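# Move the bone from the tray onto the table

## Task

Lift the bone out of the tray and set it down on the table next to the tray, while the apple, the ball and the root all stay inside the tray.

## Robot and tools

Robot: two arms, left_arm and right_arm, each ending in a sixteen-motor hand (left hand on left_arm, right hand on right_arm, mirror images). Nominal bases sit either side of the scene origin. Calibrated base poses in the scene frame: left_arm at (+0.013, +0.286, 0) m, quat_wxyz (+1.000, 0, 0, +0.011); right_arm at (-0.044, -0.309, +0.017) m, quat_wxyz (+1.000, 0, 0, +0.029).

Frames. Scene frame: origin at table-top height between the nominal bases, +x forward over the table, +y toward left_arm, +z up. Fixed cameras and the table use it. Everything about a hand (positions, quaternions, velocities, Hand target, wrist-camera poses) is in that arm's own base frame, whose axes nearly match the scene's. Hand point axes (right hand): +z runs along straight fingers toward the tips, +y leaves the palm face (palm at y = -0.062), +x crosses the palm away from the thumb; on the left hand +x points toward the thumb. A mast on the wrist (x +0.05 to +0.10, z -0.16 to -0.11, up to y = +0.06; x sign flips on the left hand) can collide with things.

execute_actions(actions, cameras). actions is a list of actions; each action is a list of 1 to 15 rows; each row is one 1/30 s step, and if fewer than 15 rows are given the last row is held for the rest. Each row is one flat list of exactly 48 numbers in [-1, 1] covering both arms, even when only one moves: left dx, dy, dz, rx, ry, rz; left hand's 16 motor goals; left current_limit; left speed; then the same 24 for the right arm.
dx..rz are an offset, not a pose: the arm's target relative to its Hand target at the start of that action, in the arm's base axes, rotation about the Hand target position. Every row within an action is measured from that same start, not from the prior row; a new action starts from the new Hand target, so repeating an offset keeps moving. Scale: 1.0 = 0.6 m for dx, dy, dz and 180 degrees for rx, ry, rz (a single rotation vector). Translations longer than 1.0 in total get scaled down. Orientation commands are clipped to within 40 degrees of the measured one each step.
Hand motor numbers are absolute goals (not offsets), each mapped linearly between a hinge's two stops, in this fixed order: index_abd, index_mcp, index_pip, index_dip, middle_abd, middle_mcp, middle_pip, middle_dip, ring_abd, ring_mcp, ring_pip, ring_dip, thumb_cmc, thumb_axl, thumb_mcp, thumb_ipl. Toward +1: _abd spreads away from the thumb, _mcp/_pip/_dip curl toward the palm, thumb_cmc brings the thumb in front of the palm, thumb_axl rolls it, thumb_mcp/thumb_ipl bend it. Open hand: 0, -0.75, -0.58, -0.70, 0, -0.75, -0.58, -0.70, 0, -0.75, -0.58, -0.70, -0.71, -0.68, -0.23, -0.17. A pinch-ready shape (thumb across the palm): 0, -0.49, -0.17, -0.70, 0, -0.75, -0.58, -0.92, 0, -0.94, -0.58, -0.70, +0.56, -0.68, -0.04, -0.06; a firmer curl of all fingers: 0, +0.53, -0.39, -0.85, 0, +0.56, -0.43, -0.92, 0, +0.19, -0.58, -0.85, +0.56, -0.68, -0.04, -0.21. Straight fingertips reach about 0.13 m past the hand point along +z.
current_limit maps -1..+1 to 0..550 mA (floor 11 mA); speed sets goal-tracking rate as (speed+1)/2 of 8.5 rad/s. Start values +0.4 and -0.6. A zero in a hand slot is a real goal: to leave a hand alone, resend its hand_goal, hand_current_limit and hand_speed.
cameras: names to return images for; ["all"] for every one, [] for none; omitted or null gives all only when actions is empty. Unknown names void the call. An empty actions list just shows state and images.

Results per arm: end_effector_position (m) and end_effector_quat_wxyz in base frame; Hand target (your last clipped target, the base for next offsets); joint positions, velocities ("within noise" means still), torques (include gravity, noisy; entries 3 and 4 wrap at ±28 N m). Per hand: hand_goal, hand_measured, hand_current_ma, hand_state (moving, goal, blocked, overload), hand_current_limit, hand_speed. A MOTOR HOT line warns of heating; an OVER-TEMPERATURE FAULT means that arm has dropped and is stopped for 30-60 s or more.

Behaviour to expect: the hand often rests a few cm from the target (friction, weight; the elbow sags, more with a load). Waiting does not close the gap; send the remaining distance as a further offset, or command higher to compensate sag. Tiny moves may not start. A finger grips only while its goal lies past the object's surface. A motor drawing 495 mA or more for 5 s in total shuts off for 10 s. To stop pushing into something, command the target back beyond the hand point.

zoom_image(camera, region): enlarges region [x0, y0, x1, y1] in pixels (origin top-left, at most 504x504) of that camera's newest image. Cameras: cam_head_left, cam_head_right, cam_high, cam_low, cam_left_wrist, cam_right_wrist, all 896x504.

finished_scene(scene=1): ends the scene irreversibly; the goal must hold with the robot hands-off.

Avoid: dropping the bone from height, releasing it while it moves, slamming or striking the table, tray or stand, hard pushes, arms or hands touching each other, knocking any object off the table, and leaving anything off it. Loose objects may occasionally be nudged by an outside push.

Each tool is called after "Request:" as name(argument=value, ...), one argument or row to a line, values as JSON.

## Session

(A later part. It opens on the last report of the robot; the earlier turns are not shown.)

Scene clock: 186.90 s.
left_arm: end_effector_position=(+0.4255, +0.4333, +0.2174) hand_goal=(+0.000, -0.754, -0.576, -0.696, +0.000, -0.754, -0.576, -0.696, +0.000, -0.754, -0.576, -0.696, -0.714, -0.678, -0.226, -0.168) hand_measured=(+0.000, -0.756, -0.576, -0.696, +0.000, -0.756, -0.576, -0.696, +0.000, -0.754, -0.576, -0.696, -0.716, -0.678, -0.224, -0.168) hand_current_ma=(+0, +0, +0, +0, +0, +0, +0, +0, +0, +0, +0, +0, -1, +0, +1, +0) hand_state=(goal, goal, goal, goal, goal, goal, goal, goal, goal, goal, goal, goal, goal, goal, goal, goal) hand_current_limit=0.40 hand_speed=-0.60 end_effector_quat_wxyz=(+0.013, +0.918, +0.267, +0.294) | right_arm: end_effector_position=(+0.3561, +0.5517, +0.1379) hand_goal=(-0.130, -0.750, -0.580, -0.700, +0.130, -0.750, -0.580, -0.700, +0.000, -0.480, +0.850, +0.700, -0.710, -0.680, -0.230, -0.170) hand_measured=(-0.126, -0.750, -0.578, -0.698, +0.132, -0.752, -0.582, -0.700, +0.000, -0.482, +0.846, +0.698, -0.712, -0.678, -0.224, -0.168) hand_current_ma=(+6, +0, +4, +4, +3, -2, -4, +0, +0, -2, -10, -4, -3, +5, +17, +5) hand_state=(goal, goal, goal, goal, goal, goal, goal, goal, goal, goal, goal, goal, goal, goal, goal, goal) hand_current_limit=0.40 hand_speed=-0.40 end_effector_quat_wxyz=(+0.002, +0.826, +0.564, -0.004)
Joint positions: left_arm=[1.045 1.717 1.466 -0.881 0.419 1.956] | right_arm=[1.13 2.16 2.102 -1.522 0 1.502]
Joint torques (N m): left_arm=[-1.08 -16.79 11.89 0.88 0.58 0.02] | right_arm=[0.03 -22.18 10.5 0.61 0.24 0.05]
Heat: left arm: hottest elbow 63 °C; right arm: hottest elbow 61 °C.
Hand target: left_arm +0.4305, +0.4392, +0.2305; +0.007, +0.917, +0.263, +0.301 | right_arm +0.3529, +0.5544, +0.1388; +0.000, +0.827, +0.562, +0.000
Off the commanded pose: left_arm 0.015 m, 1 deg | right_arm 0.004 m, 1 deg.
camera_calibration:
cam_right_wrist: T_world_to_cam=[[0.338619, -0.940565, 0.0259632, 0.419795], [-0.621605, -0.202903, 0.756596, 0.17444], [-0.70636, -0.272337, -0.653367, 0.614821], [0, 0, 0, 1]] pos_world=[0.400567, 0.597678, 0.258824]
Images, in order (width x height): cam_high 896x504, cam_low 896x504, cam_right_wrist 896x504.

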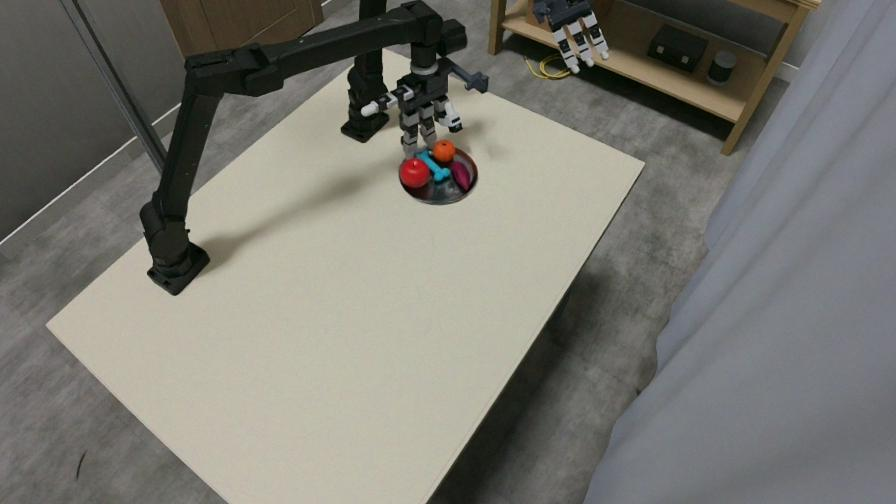

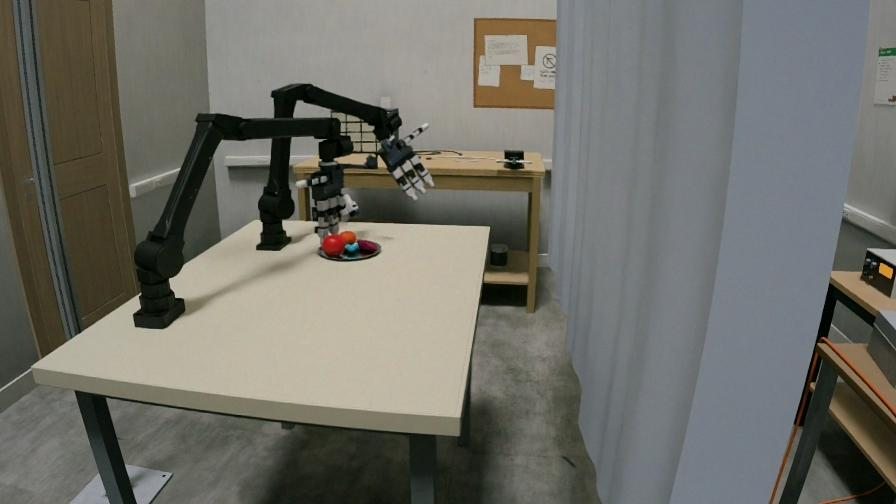

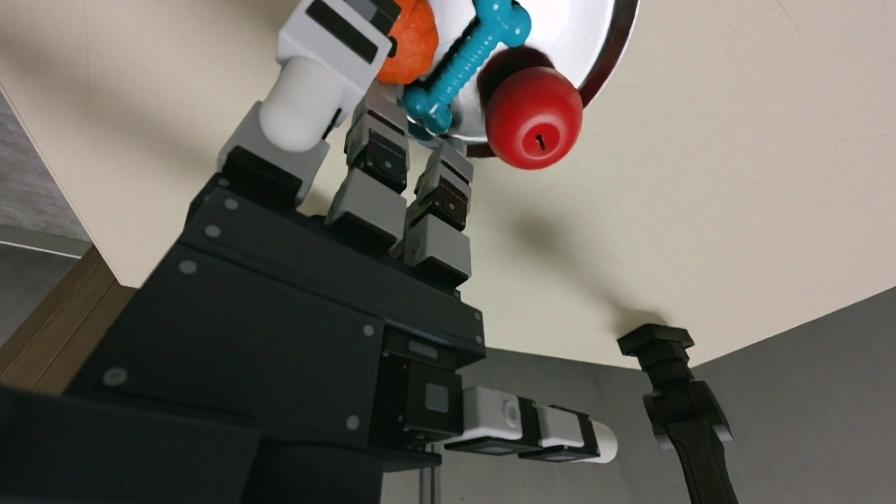

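Request:
execute_actions(
  actions=[
    [[0,0,0,0,0,0,0,-0.754,-0.576,-0.696,0,-0.754,-0.576,-0.696,0,-0.754,-0.576,-0.696,-0.714,-0.678,-0.226,-0.168,0.4,-0.6,-0.0018,-0.0047,0,0,0,0,-0.17,-0.75,-0.58,-0.7,0.13,-0.75,-0.58,-0.7,0,-0.48,0.85,0.7,-0.71,-0.68,-0.23,-0.17,0.4,-0.4]],
    [[0,0,0,0,0,0,0,-0.754,-0.576,-0.696,0,-0.754,-0.576,-0.696,0,-0.754,-0.576,-0.696,-0.714,-0.678,-0.226,-0.168,0.4,-0.6,0,0,-0.021,0,0,0,-0.17,-0.75,-0.58,-0.7,0.13,-0.75,-0.58,-0.7,0,-0.48,0.85,0.7,-0.71,-0.68,-0.23,-0.17,0.4,-0.4]],
  ],
  cameras=["cam_high", "cam_right_wrist"],
)

Request:
zoom_image(
  camera="cam_right_wrist",
  region=[340, 0, 560, 200],
)

Request:
zoom_image(
  camera="cam_high",
  region=[380, 90, 500, 210],
)

Scene clock: 192.33 s.
left_arm: end_effector_position=(+0.4255, +0.4333, +0.2174) hand_goal=(+0.000, -0.754, -0.576, -0.696, +0.000, -0.754, -0.576, -0.696, +0.000, -0.754, -0.576, -0.696, -0.714, -0.678, -0.226, -0.168) hand_measured=(+0.000, -0.756, -0.576, -0.696, +0.000, -0.756, -0.576, -0.696, +0.000, -0.754, -0.576, -0.696, -0.716, -0.678, -0.224, -0.168) hand_current_ma=(+0, +0, +0, +0, +0, +0, +0, +0, +0, +0, +0, +0, -1, +0, +1, +0) hand_state=(goal, goal, goal, goal, goal, goal, goal, goal, goal, goal, goal, goal, goal, goal, goal, goal) hand_current_limit=0.40 hand_speed=-0.60 end_effector_quat_wxyz=(+0.013, +0.918, +0.267, +0.294) | right_arm: end_effector_position=(+0.3552, +0.5499, +0.1257) hand_goal=(-0.170, -0.750, -0.580, -0.700, +0.130, -0.750, -0.580, -0.700, +0.000, -0.480, +0.850, +0.700, -0.710, -0.680, -0.230, -0.170) hand_measured=(-0.166, -0.750, -0.578, -0.698, +0.132, -0.752, -0.582, -0.700, +0.000, -0.482, +0.846, +0.698, -0.712, -0.678, -0.224, -0.168) hand_current_ma=(+8, +0, +4, +4, +3, -2, -4, +0, +0, -2, -10, -4, -3, +5, +17, +5) hand_state=(goal, goal, goal, goal, goal, goal, goal, goal, goal, goal, goal, goal, goal, goal, goal, goal) hand_current_limit=0.40 hand_speed=-0.40 end_effector_quat_wxyz=(+0.002, +0.826, +0.564, -0.003)
Joint positions: left_arm=[1.045 1.717 1.466 -0.881 0.419 1.956] | right_arm=[1.13 2.155 2.061 -1.484 0 1.502]
Joint torques (N m): left_arm=[-0.91 -16.79 11.86 0.88 0.58 0] | right_arm=[0.03 -22.36 10.24 0.59 0.25 0.05]
Heat: left arm: hottest elbow 63 °C; right arm: hottest elbow 61 °C.
Hand target: left_arm +0.4305, +0.4392, +0.2305; +0.007, +0.917, +0.263, +0.301 | right_arm +0.3518, +0.5517, +0.1264; +0.000, +0.827, +0.562, +0.000
Off the commanded pose: left_arm 0.015 m, 1 deg | right_arm 0.004 m, 1 deg.
camera_calibration:
cam_right_wrist: T_world_to_cam=[[0.338665, -0.940592, 0.0243595, 0.418868], [-0.622338, -0.204509, 0.75556, 0.184056], [-0.705692, -0.271042, -0.654626, 0.604909], [0, 0, 0, 1]] pos_world=[0.399569, 0.59558, 0.24672]
Images, in order (width x height): cam_high 896x504, cam_right_wrist 896x504.

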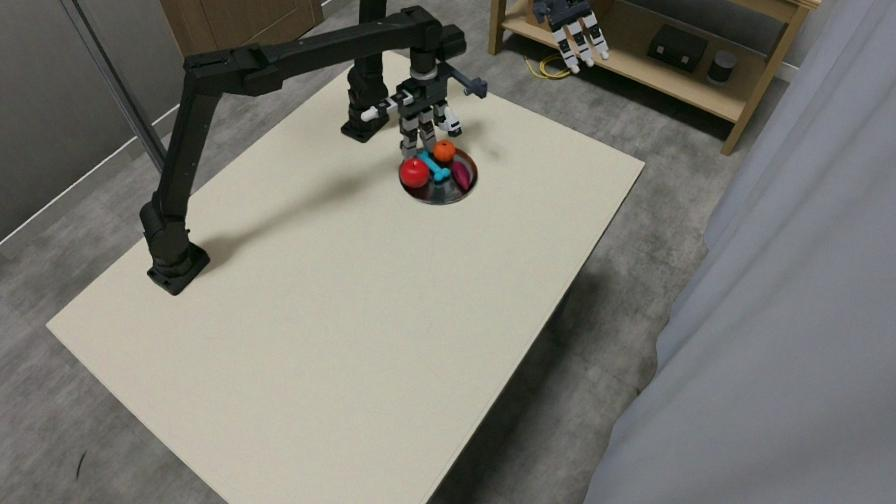

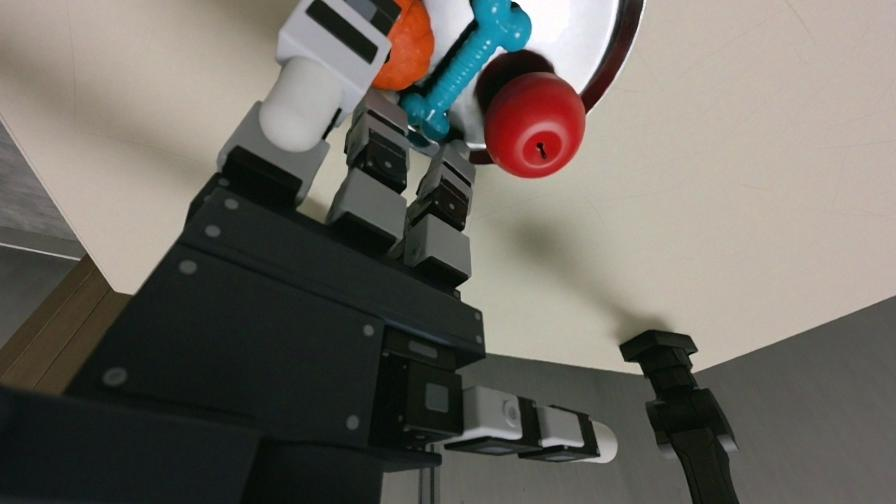

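Scaled by 2.291 from the camera's 896x504 image, which has a finer 1280x720 frame.

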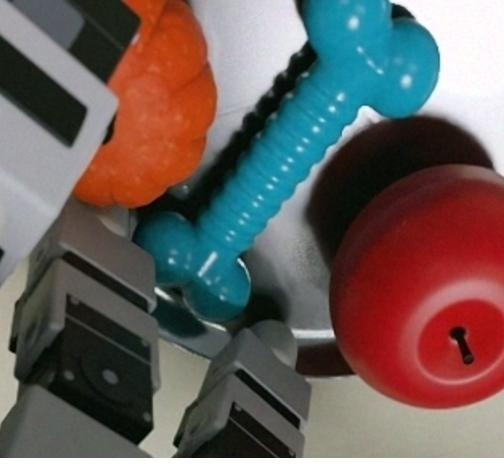

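Scaled by 4.200 from the camera's 896x504 image, which has a finer 1280x720 frame.

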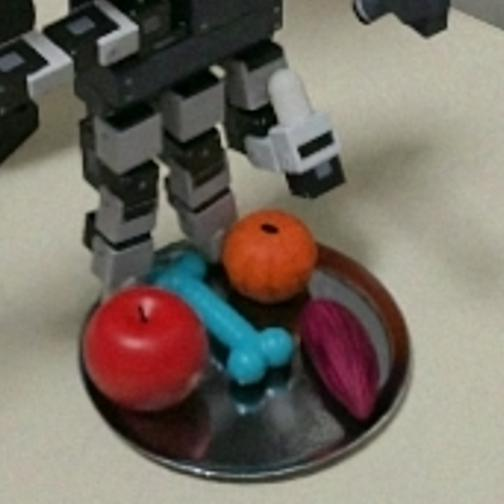

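Request:
execute_actions(
  actions=[
    [[0,0,0,0,0,0,0,-0.754,-0.576,-0.696,0,-0.754,-0.576,-0.696,0,-0.754,-0.576,-0.696,-0.714,-0.678,-0.226,-0.168,0.4,-0.6,0.008,-0.002,0,0,0,0,-0.11,-0.75,-0.58,-0.7,0.11,-0.75,-0.58,-0.7,0,-0.48,0.85,0.7,-0.71,-0.68,-0.23,-0.17,0.4,-0.8]],
    [[0,0,0,0,0,0,0,-0.754,-0.576,-0.696,0,-0.754,-0.576,-0.696,0,-0.754,-0.576,-0.696,-0.714,-0.678,-0.226,-0.168,0.4,-0.6,0,0,0,0,0,0,0.12,-0.75,-0.58,-0.7,-0.12,-0.75,-0.58,-0.7,0,-0.48,0.85,0.7,-0.71,-0.68,-0.23,-0.17,0.4,-0.8]],
  ],
  cameras=["cam_high", "cam_right_wrist"],
)

Request:
zoom_image(
  camera="cam_right_wrist",
  region=[340, 0, 560, 200],
)

Request:
zoom_image(
  camera="cam_high",
  region=[380, 90, 500, 210],
)

Scene clock: 200.13 s.
left_arm: end_effector_position=(+0.4255, +0.4333, +0.2174) hand_goal=(+0.000, -0.754, -0.576, -0.696, +0.000, -0.754, -0.576, -0.696, +0.000, -0.754, -0.576, -0.696, -0.714, -0.678, -0.226, -0.168) hand_measured=(+0.000, -0.756, -0.576, -0.696, +0.000, -0.756, -0.576, -0.696, +0.000, -0.754, -0.576, -0.696, -0.716, -0.678, -0.224, -0.168) hand_current_ma=(+0, +0, +0, +0, +0, +0, +0, +0, +0, +0, +0, +0, -1, +0, +1, +0) hand_state=(goal, goal, goal, goal, goal, goal, goal, goal, goal, goal, goal, goal, goal, goal, goal, goal) hand_current_limit=0.40 hand_speed=-0.60 end_effector_quat_wxyz=(+0.013, +0.918, +0.267, +0.294) | right_arm: end_effector_position=(+0.3552, +0.5499, +0.1257) hand_goal=(+0.120, -0.750, -0.580, -0.700, -0.120, -0.750, -0.580, -0.700, +0.000, -0.480, +0.850, +0.700, -0.710, -0.680, -0.230, -0.170) hand_measured=(-0.084, -0.750, -0.578, -0.698, +0.094, -0.752, -0.582, -0.700, +0.000, -0.482, +0.846, +0.698, -0.712, -0.678, -0.224, -0.168) hand_current_ma=(-385, +0, +4, +4, +385, -2, -4, +0, +0, -2, -10, -4, -3, +5, +17, +5) hand_state=(blocked, goal, goal, goal, blocked, goal, goal, goal, goal, goal, goal, goal, goal, goal, goal, goal) hand_current_limit=0.40 hand_speed=-0.80 end_effector_quat_wxyz=(+0.002, +0.826, +0.564, -0.003)
Joint positions: left_arm=[1.045 1.717 1.466 -0.881 0.419 1.956] | right_arm=[1.13 2.155 2.061 -1.484 0 1.502]
Joint torques (N m): left_arm=[-1.03 -16.85 11.89 0.91 0.58 0.01] | right_arm=[-0.5 -22.07 10.63 0.53 0.25 -0.01]
Heat: left arm: hottest elbow 64 °C; right arm: hottest elbow 60 °C.
Hand target: left_arm +0.4305, +0.4392, +0.2305; +0.007, +0.917, +0.263, +0.301 | right_arm +0.3566, +0.5505, +0.1264; +0.000, +0.827, +0.562, +0.000
Off the commanded pose: left_arm 0.015 m, 1 deg | right_arm 0.002 m, 1 deg.
camera_calibration:
cam_right_wrist: T_world_to_cam=[[0.338665, -0.940592, 0.0243595, 0.418868], [-0.622338, -0.204509, 0.75556, 0.184056], [-0.705692, -0.271042, -0.654626, 0.604909], [0, 0, 0, 1]] pos_world=[0.399569, 0.59558, 0.24672]
Images, in order (width x height): cam_high 896x504, cam_right_wrist 896x504.

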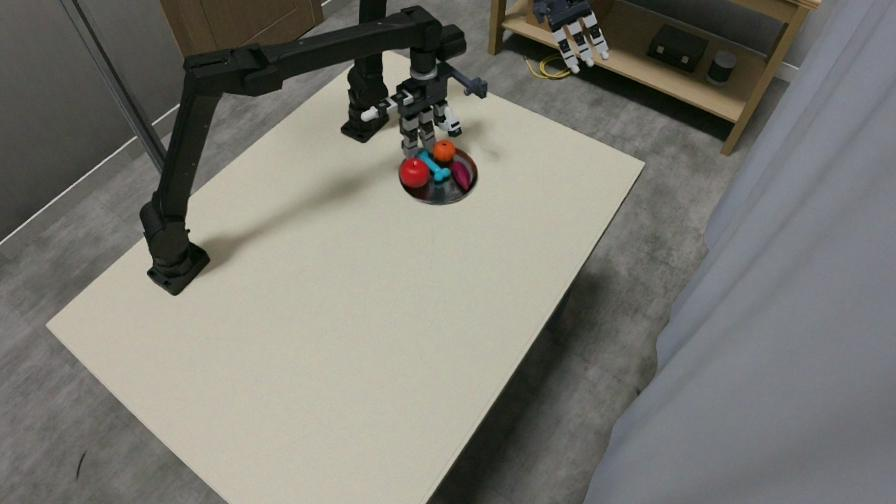

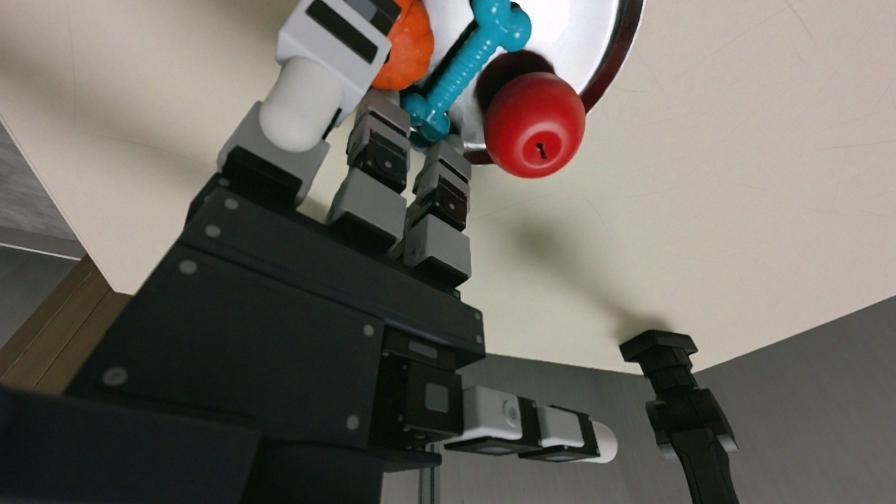

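Scaled by 2.291 from the camera's 896x504 image, which has a finer 1280x720 frame.

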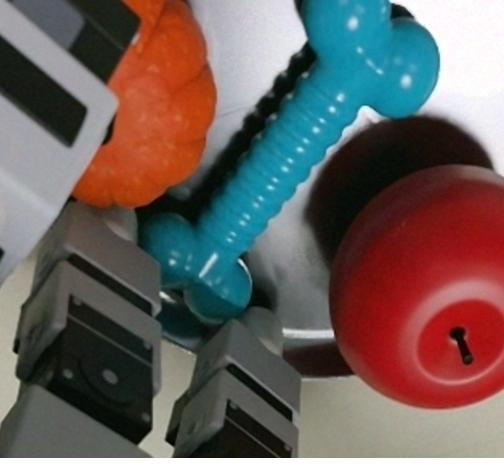

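Scaled by 4.200 from the camera's 896x504 image, which has a finer 1280x720 frame.

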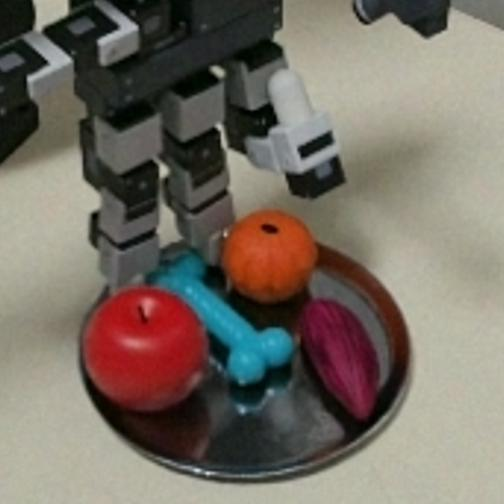

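Request:
execute_actions(
  actions=[
    [[0,0,0,0,0,0,0,-0.754,-0.576,-0.696,0,-0.754,-0.576,-0.696,0,-0.754,-0.576,-0.696,-0.714,-0.678,-0.226,-0.168,0.4,-0.6,0,0,0.05,0,0,0,0.12,-0.75,-0.58,-0.7,-0.12,-0.75,-0.58,-0.7,0,-0.48,0.85,0.7,-0.71,-0.68,-0.23,-0.17,0.4,-0.8]],
    [[0,0,0,0,0,0,0,-0.754,-0.576,-0.696,0,-0.754,-0.576,-0.696,0,-0.754,-0.576,-0.696,-0.714,-0.678,-0.226,-0.168,0.4,-0.6,0,0,0.05,0,0,0,0.12,-0.75,-0.58,-0.7,-0.12,-0.75,-0.58,-0.7,0,-0.48,0.85,0.7,-0.71,-0.68,-0.23,-0.17,0.4,-0.8]],
  ],
  cameras=["cam_high", "cam_low", "cam_right_wrist"],
)

Request:
zoom_image(
  camera="cam_right_wrist",
  region=[340, 0, 560, 200],
)

Request:
zoom_image(
  camera="cam_high",
  region=[380, 90, 500, 210],
)

Scene clock: 203.67 s.
left_arm: end_effector_position=(+0.4255, +0.4333, +0.2174) hand_goal=(+0.000, -0.754, -0.576, -0.696, +0.000, -0.754, -0.576, -0.696, +0.000, -0.754, -0.576, -0.696, -0.714, -0.678, -0.226, -0.168) hand_measured=(+0.000, -0.756, -0.576, -0.696, +0.000, -0.756, -0.576, -0.696, +0.000, -0.754, -0.576, -0.696, -0.716, -0.678, -0.224, -0.168) hand_current_ma=(+0, +0, +0, +0, +0, +0, +0, +0, +0, +0, +0, +0, -1, +0, +1, +0) hand_state=(goal, goal, goal, goal, goal, goal, goal, goal, goal, goal, goal, goal, goal, goal, goal, goal) hand_current_limit=0.40 hand_speed=-0.60 end_effector_quat_wxyz=(+0.013, +0.918, +0.267, +0.294) | right_arm: end_effector_position=(+0.3512, +0.5414, +0.1689) hand_goal=(+0.120, -0.750, -0.580, -0.700, -0.120, -0.750, -0.580, -0.700, +0.000, -0.480, +0.850, +0.700, -0.710, -0.680, -0.230, -0.170) hand_measured=(-0.078, -0.746, -0.578, -0.698, +0.094, -0.752, -0.582, -0.700, +0.000, -0.482, +0.846, +0.698, -0.712, -0.678, -0.224, -0.168) hand_current_ma=(-385, +9, +5, +3, +385, -3, -3, +0, +0, -2, -10, -4, -3, +5, +17, +5) hand_state=(blocked, goal, goal, goal, blocked, goal, goal, goal, goal, goal, goal, goal, goal, goal, goal, goal) hand_current_limit=0.40 hand_speed=-0.80 end_effector_quat_wxyz=(+0.010, +0.826, +0.564, -0.017)
Joint positions: left_arm=[1.045 1.717 1.466 -0.881 0.419 1.956] | right_arm=[1.13 2.143 2.153 -1.619 0 1.502]
Joint torques (N m): left_arm=[-0.91 -16.73 11.86 0.88 0.57 0.02] | right_arm=[-0.44 -21.66 15.17 -0.09 0.26 -0.01]
Heat: left arm: hottest elbow 64 °C; right arm: hottest elbow 60 °C.
Hand target: left_arm +0.4305, +0.4392, +0.2305; +0.007, +0.917, +0.263, +0.301 | right_arm +0.3566, +0.5504, +0.1863; +0.000, +0.827, +0.562, +0.000
Off the commanded pose: left_arm 0.015 m, 1 deg | right_arm 0.020 m, 2 deg.
camera_calibration:
cam_right_wrist: T_world_to_cam=[[0.339153, -0.939572, 0.046685, 0.406686], [-0.612052, -0.182699, 0.769424, 0.129453], [-0.7144, -0.289526, -0.63703, 0.638226], [0, 0, 0, 1]] pos_world=[0.397252, 0.590544, 0.287979]
Images, in order (width x height): cam_high 896x504, cam_low 896x504, cam_right_wrist 896x504.

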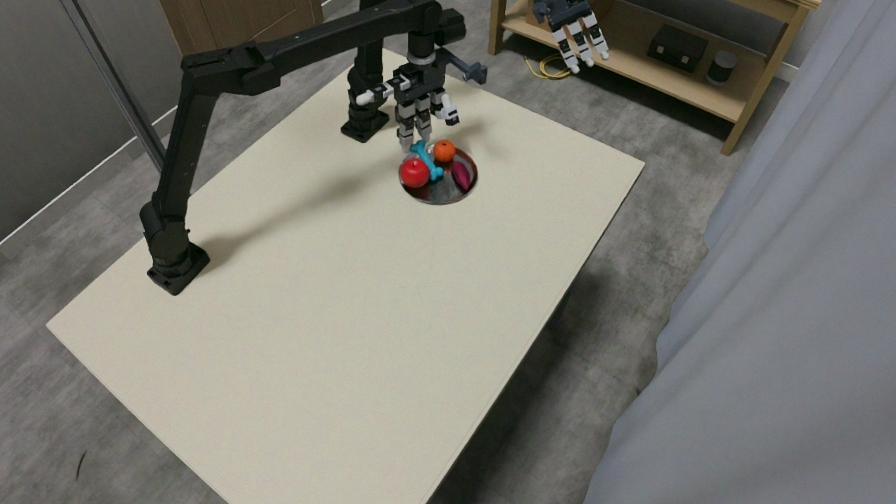

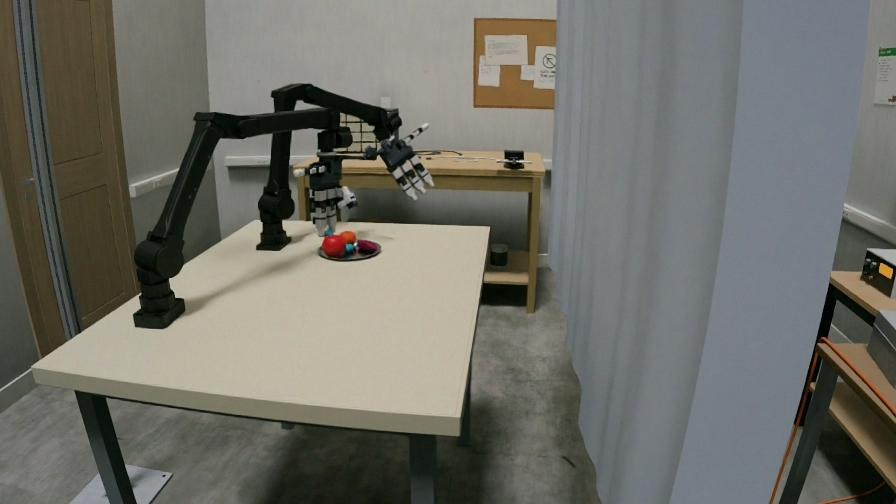

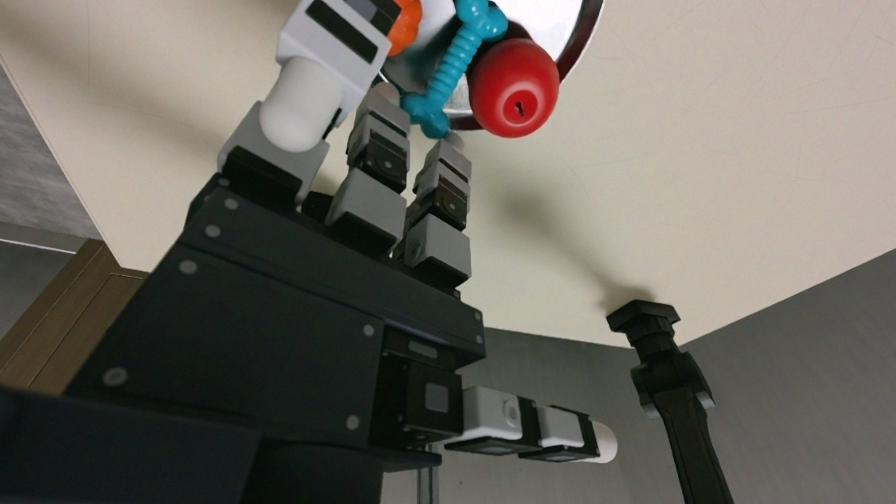

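Scaled by 2.291 from the camera's 896x504 image, which has a finer 1280x720 frame.

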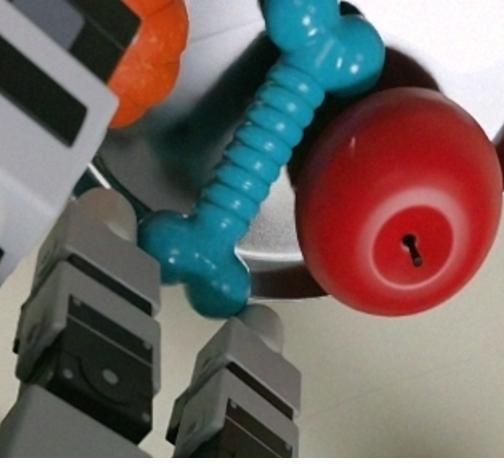

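Scaled by 4.200 from the camera's 896x504 image, which has a finer 1280x720 frame.

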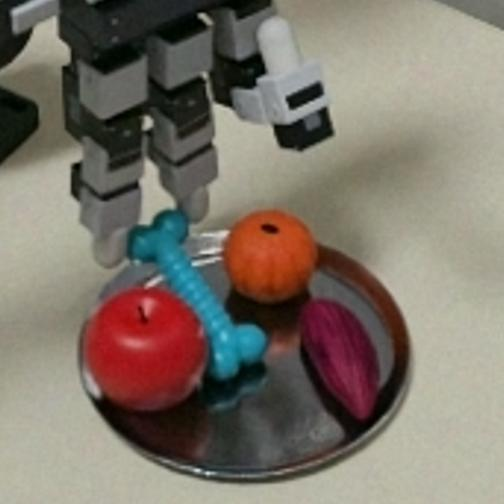

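Request:
execute_actions(
  actions=[
    [[0,0,0,0,0,0,0,-0.754,-0.576,-0.696,0,-0.754,-0.576,-0.696,0,-0.754,-0.576,-0.696,-0.714,-0.678,-0.226,-0.168,0.4,-0.6,0,0,0.06,0,0,0,0.12,-0.75,-0.58,-0.7,-0.12,-0.75,-0.58,-0.7,0,-0.48,0.85,0.7,-0.71,-0.68,-0.23,-0.17,0.4,-0.8],[0,0,0,0,0,0,0,-0.754,-0.576,-0.696,0,-0.754,-0.576,-0.696,0,-0.754,-0.576,-0.696,-0.714,-0.678,-0.226,-0.168,0.4,-0.6,0,0,0.12,0,0,0,0.12,-0.75,-0.58,-0.7,-0.12,-0.75,-0.58,-0.7,0,-0.48,0.85,0.7,-0.71,-0.68,-0.23,-0.17,0.4,-0.8]],
    [[0,0,0,0,0,0,0,-0.754,-0.576,-0.696,0,-0.754,-0.576,-0.696,0,-0.754,-0.576,-0.696,-0.714,-0.678,-0.226,-0.168,0.4,-0.6,0,0,0.06,0,0,0,0.12,-0.75,-0.58,-0.7,-0.12,-0.75,-0.58,-0.7,0,-0.48,0.85,0.7,-0.71,-0.68,-0.23,-0.17,0.4,-0.8],[0,0,0,0,0,0,0,-0.754,-0.576,-0.696,0,-0.754,-0.576,-0.696,0,-0.754,-0.576,-0.696,-0.714,-0.678,-0.226,-0.168,0.4,-0.6,0,0,0.12,0,0,0,0.12,-0.75,-0.58,-0.7,-0.12,-0.75,-0.58,-0.7,0,-0.48,0.85,0.7,-0.71,-0.68,-0.23,-0.17,0.4,-0.8]],
  ],
  cameras=["cam_high", "cam_low", "cam_head_left", "cam_right_wrist"],
)

Request:
zoom_image(
  camera="cam_low",
  region=[280, 180, 420, 280],
)

Request:
zoom_image(
  camera="cam_high",
  region=[370, 70, 500, 210],
)

Request:
zoom_image(
  camera="cam_right_wrist",
  region=[340, 0, 560, 200],
)

Scene clock: 209.87 s.
left_arm: end_effector_position=(+0.4255, +0.4333, +0.2174) hand_goal=(+0.000, -0.754, -0.576, -0.696, +0.000, -0.754, -0.576, -0.696, +0.000, -0.754, -0.576, -0.696, -0.714, -0.678, -0.226, -0.168) hand_measured=(+0.000, -0.756, -0.576, -0.696, +0.000, -0.756, -0.576, -0.696, +0.000, -0.754, -0.576, -0.696, -0.716, -0.678, -0.224, -0.168) hand_current_ma=(+0, +0, +0, +0, +0, +0, +0, +0, +0, +0, +0, +0, -1, +0, +1, +0) hand_state=(goal, goal, goal, goal, goal, goal, goal, goal, goal, goal, goal, goal, goal, goal, goal, goal) hand_current_limit=0.40 hand_speed=-0.60 end_effector_quat_wxyz=(+0.013, +0.918, +0.267, +0.294) | right_arm: end_effector_position=(+0.3574, +0.5400, +0.3225) hand_goal=(+0.120, -0.750, -0.580, -0.700, -0.120, -0.750, -0.580, -0.700, +0.000, -0.480, +0.850, +0.700, -0.710, -0.680, -0.230, -0.170) hand_measured=(+0.108, -0.746, -0.576, -0.698, -0.082, -0.752, -0.582, -0.700, +0.000, -0.482, +0.846, +0.698, -0.712, -0.678, -0.224, -0.168) hand_current_ma=(-24, +9, +6, +3, +100, -2, -4, -1, +0, -2, -10, -4, -3, +5, +17, +5) hand_state=(goal, goal, goal, goal, blocked, goal, goal, goal, goal, goal, goal, goal, goal, goal, goal, goal) hand_current_limit=0.40 hand_speed=-0.80 end_effector_quat_wxyz=(-0.035, +0.819, +0.564, +0.095)
Joint positions: left_arm=[1.045 1.717 1.466 -0.881 0.419 1.956] | right_arm=[1.13 2.015 2.341 -1.696 0.035 1.491]
Joint torques (N m): left_arm=[-0.91 -16.85 11.88 0.9 0.58 0] | right_arm=[0.5 -19.72 14.48 0.44 0.35 -0.22]
Heat: left arm: hottest elbow 64 °C; right arm: hottest elbow 62 °C.
Hand target: left_arm +0.4305, +0.4392, +0.2305; +0.007, +0.917, +0.263, +0.301 | right_arm +0.3566, +0.5504, +0.3303; +0.000, +0.827, +0.562, +0.000
Off the commanded pose: left_arm 0.015 m, 1 deg | right_arm 0.013 m, 12 deg.
joint sent to its limit (right arm) — joint 4 (wrist pitch), lower limit. The joint targets are off in orientation, not in position.
camera_calibration:
cam_right_wrist: T_world_to_cam=[[0.350479, -0.931743, -0.094967, 0.433443], [-0.704104, -0.328991, 0.629287, 0.171935], [-0.617577, -0.153685, -0.771349, 0.675395], [0, 0, 0, 1]] pos_world=[0.386256, 0.564221, 0.453932]
Images, in order (width x height): cam_head_left 896x504, cam_high 896x504, cam_low 896x504, cam_right_wrist 896x504.

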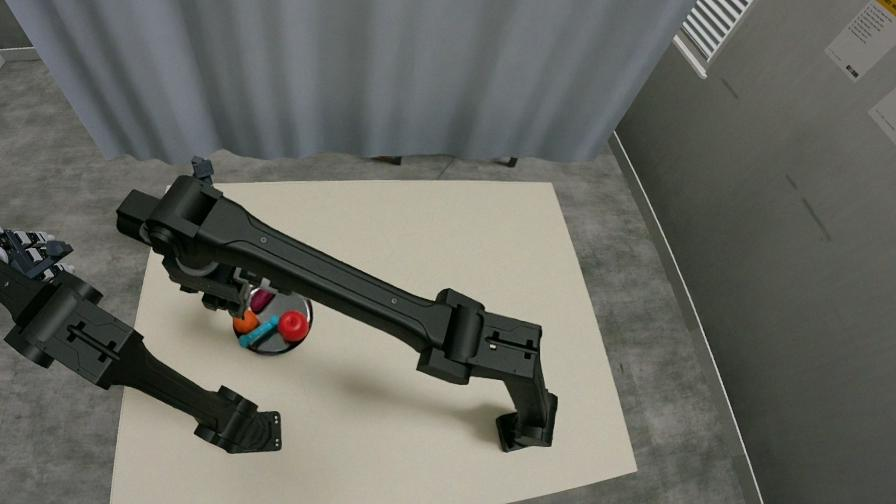

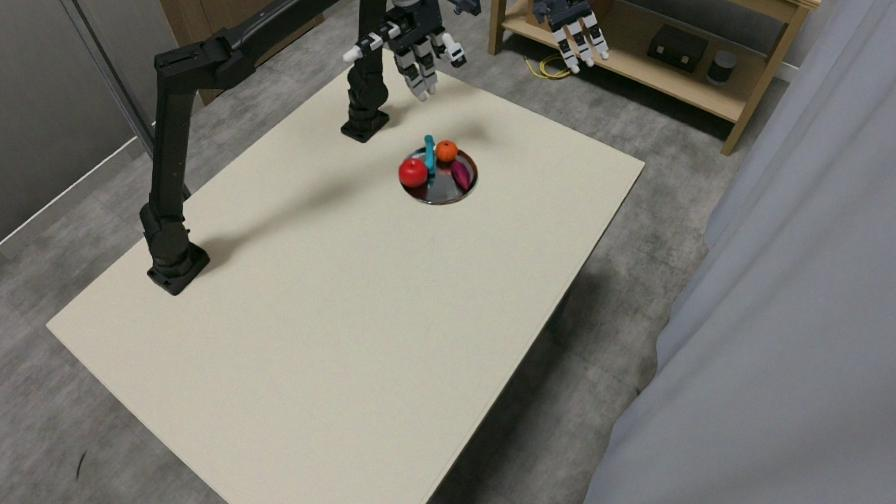

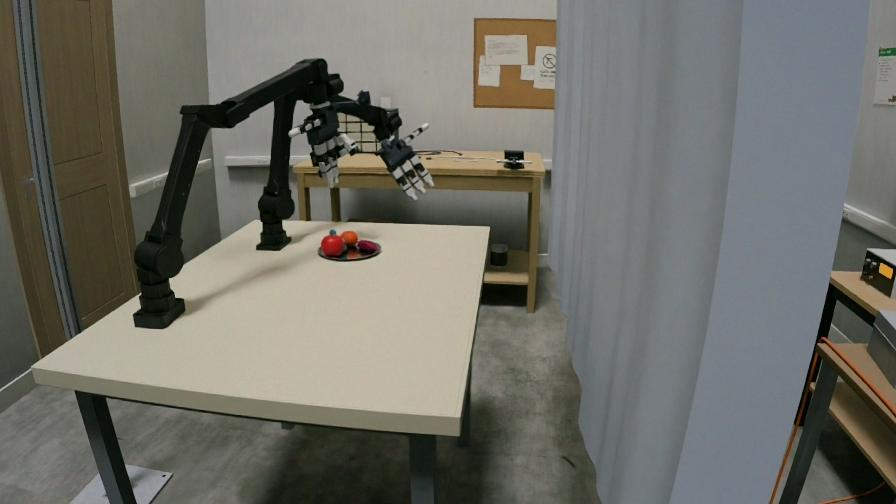

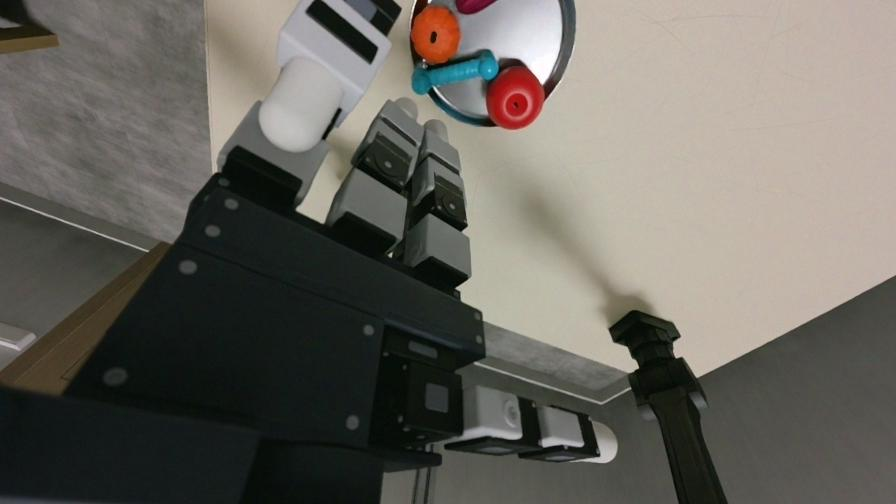

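Scaled by 3.600 from the camera's 896x504 image, which has a finer 1280x720 frame.

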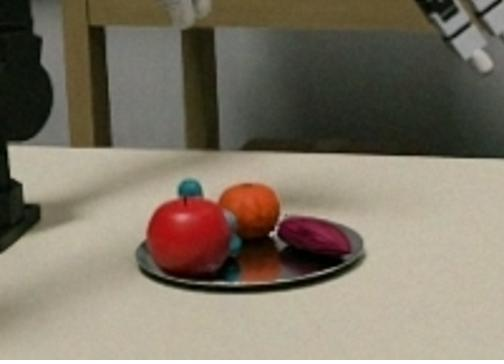

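Scaled by 3.600 from the camera's 896x504 image, which has a finer 1280x720 frame.

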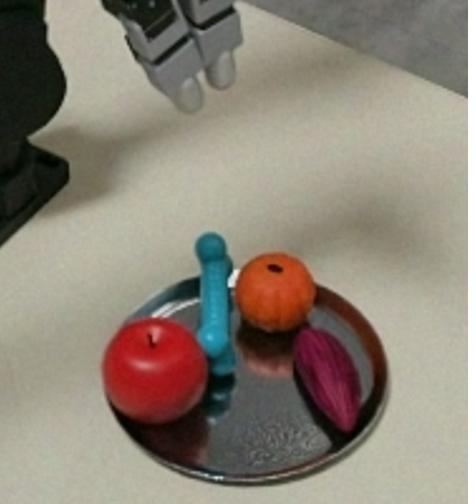

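Scaled by 2.291 from the camera's 896x504 image, which has a finer 1280x720 frame.

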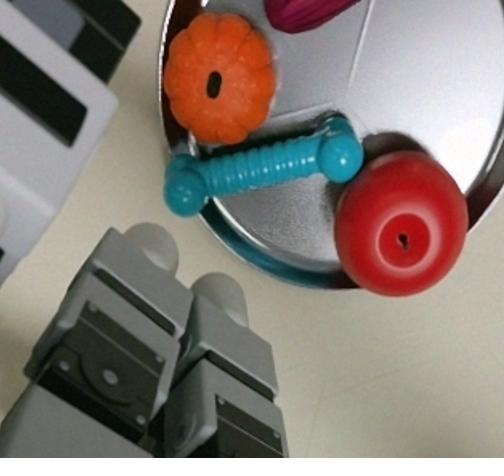

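Request:
zoom_image(
  camera="cam_head_left",
  region=[210, 280, 330, 370],
)

Request:
zoom_image(
  camera="cam_high",
  region=[390, 120, 490, 210],
)

Request:
zoom_image(
  camera="cam_low",
  region=[310, 215, 390, 270],
)

Scaled by 4.200 from the camera's 896x504 image, which has a finer 1280x720 frame.

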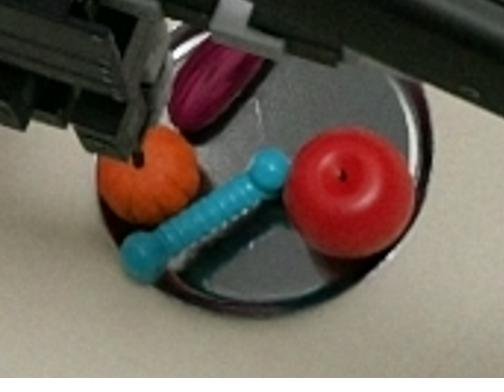

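Scaled by 5.040 from the camera's 896x504 image, which has a finer 1280x720 frame.

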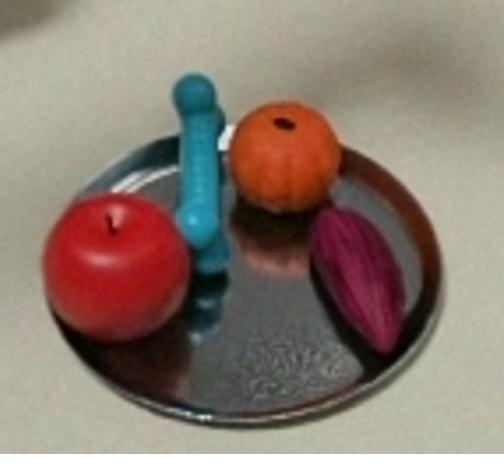

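Scaled by 6.300 from the camera's 896x504 image, which has a finer 1280x720 frame.

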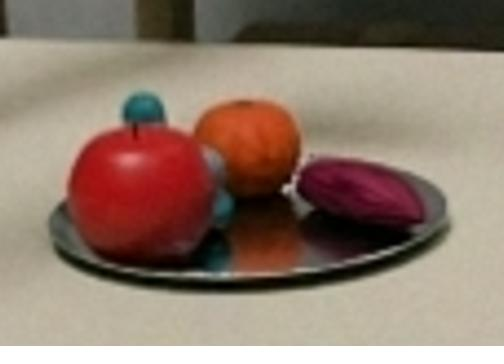

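Request:
execute_actions(
  actions=[
    [[0,0,0,0,0,0,0,-0.754,-0.576,-0.696,0,-0.754,-0.576,-0.696,0,-0.754,-0.576,-0.696,-0.714,-0.678,-0.226,-0.168,0.4,-0.6,0.011,-0.03,-0.09,0,0,-0.074,-0.1,-0.75,-0.58,-0.7,0.03,-0.75,-0.58,-0.7,0,-0.48,0.85,0.7,-0.71,-0.68,-0.23,-0.17,0.4,-0.6]],
    [[0,0,0,0,0,0,0,-0.754,-0.576,-0.696,0,-0.754,-0.576,-0.696,0,-0.754,-0.576,-0.696,-0.714,-0.678,-0.226,-0.168,0.4,-0.6,0.011,-0.0296,-0.11,0,0,-0.074,-0.1,-0.75,-0.58,-0.7,0.03,-0.75,-0.58,-0.7,0,-0.48,0.85,0.7,-0.71,-0.68,-0.23,-0.17,0.4,-0.6]],
  ],
  cameras=["cam_high", "cam_head_left", "cam_right_wrist"],
)

Request:
zoom_image(
  camera="cam_right_wrist",
  region=[340, 0, 560, 200],
)

Request:
zoom_image(
  camera="cam_high",
  region=[370, 90, 490, 210],
)

Request:
zoom_image(
  camera="cam_head_left",
  region=[210, 280, 330, 370],
)

Scene clock: 226.60 s.
left_arm: end_effector_position=(+0.4255, +0.4333, +0.2174) hand_goal=(+0.000, -0.754, -0.576, -0.696, +0.000, -0.754, -0.576, -0.696, +0.000, -0.754, -0.576, -0.696, -0.714, -0.678, -0.226, -0.168) hand_measured=(+0.000, -0.756, -0.576, -0.696, +0.000, -0.756, -0.576, -0.696, +0.000, -0.754, -0.576, -0.696, -0.716, -0.678, -0.224, -0.168) hand_current_ma=(+0, +0, +0, +0, +0, +0, +0, +0, +0, +0, +0, +0, -1, +0, +1, +0) hand_state=(goal, goal, goal, goal, goal, goal, goal, goal, goal, goal, goal, goal, goal, goal, goal, goal) hand_current_limit=0.40 hand_speed=-0.60 end_effector_quat_wxyz=(+0.013, +0.918, +0.267, +0.294) | right_arm: end_effector_position=(+0.3712, +0.5159, +0.2127) hand_goal=(-0.100, -0.750, -0.580, -0.700, +0.030, -0.750, -0.580, -0.700, +0.000, -0.480, +0.850, +0.700, -0.710, -0.680, -0.230, -0.170) hand_measured=(-0.098, -0.746, -0.576, -0.698, +0.026, -0.750, -0.582, -0.700, +0.000, -0.482, +0.846, +0.698, -0.712, -0.678, -0.224, -0.168) hand_current_ma=(+4, +6, +6, +3, -6, -1, -3, -1, +0, -3, -10, -4, -2, +5, +17, +5) hand_state=(goal, goal, goal, goal, goal, goal, goal, goal, goal, goal, goal, goal, goal, goal, goal, goal) hand_current_limit=0.40 hand_speed=-0.60 end_effector_quat_wxyz=(-0.007, +0.931, +0.364, +0.014)
Joint positions: left_arm=[1.045 1.717 1.466 -0.881 0.419 1.956] | right_arm=[1.066 2.181 2.337 -1.696 0.007 1.891]
Joint torques (N m): left_arm=[-0.97 -16.85 11.85 0.87 0.57 0.01] | right_arm=[-0.5 -21.71 11.02 0.08 0.09 0.04]
Heat: left arm: hottest elbow 65 °C; right arm: hottest elbow 63 °C.
Hand target: left_arm +0.4305, +0.4392, +0.2305; +0.007, +0.917, +0.263, +0.301 | right_arm +0.3698, +0.5148, +0.2102; +0.000, +0.934, +0.356, +0.000
Off the commanded pose: left_arm 0.015 m, 1 deg | right_arm 0.003 m, 2 deg.
joint sent to its limit (right arm) — joint 4 (wrist pitch), lower limit. The joint targets still meet the commanded pose.
camera_calibration:
cam_right_wrist: T_world_to_cam=[[-0.107355, -0.994204, -0.00569272, 0.578944], [-0.668854, 0.0679846, 0.740278, 0.00122138], [-0.735601, 0.08328, -0.672277, 0.496023], [0, 0, 0, 1]] pos_world=[0.427844, 0.534197, 0.335856]
Images, in order (width x height): cam_head_left 896x504, cam_high 896x504, cam_right_wrist 896x504.

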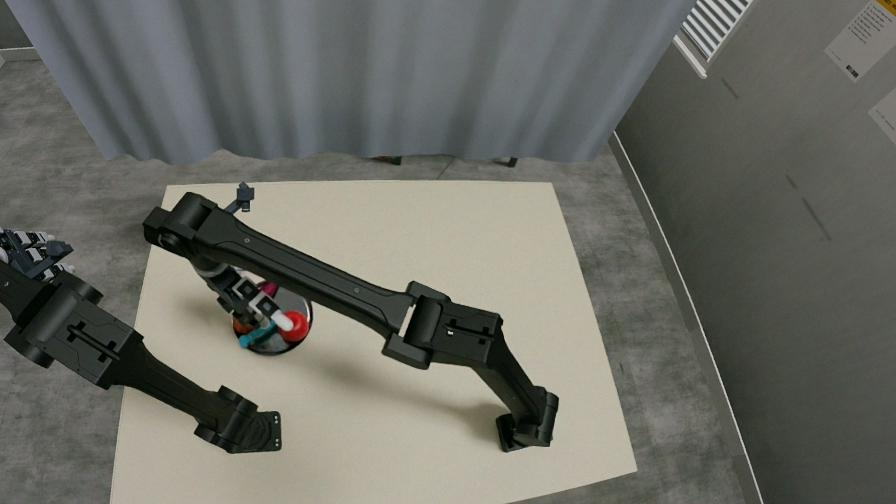

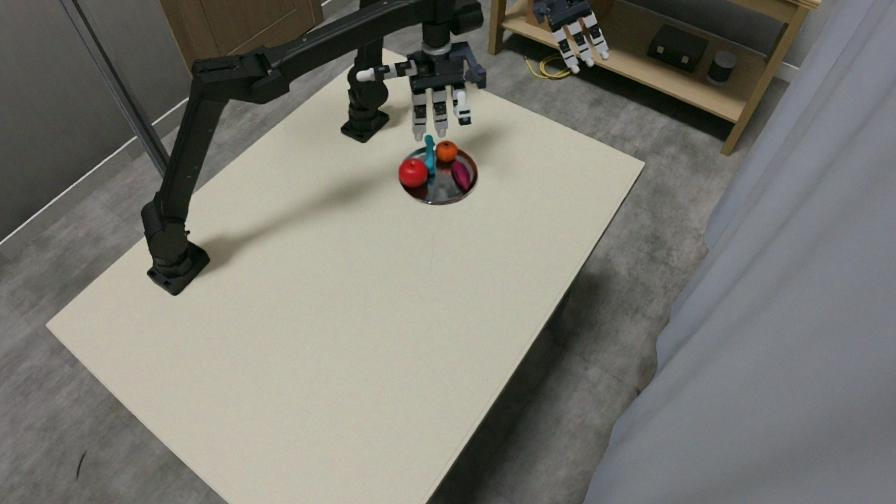

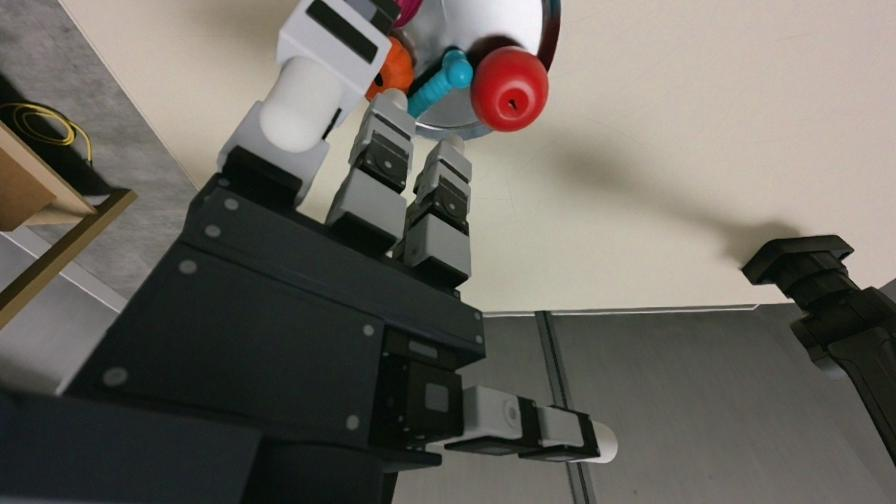

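Scaled by 2.291 from the camera's 896x504 image, which has a finer 1280x720 frame.

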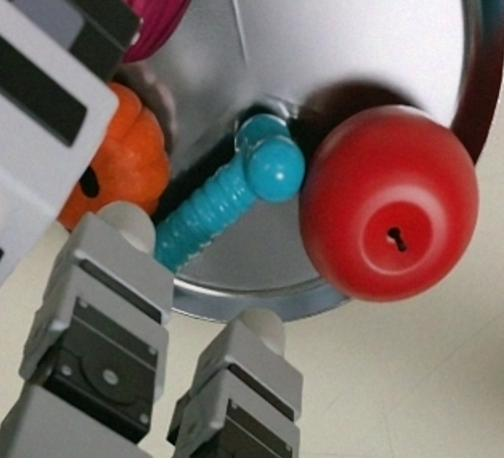

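Scaled by 4.200 from the camera's 896x504 image, which has a finer 1280x720 frame.

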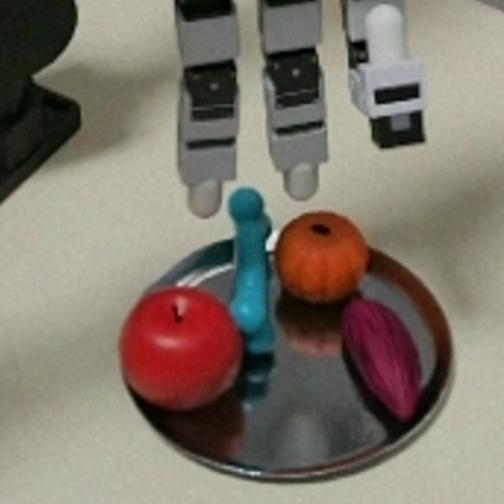

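Scaled by 4.200 from the camera's 896x504 image, which has a finer 1280x720 frame.

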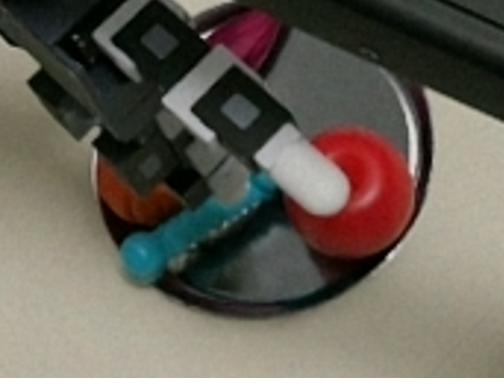

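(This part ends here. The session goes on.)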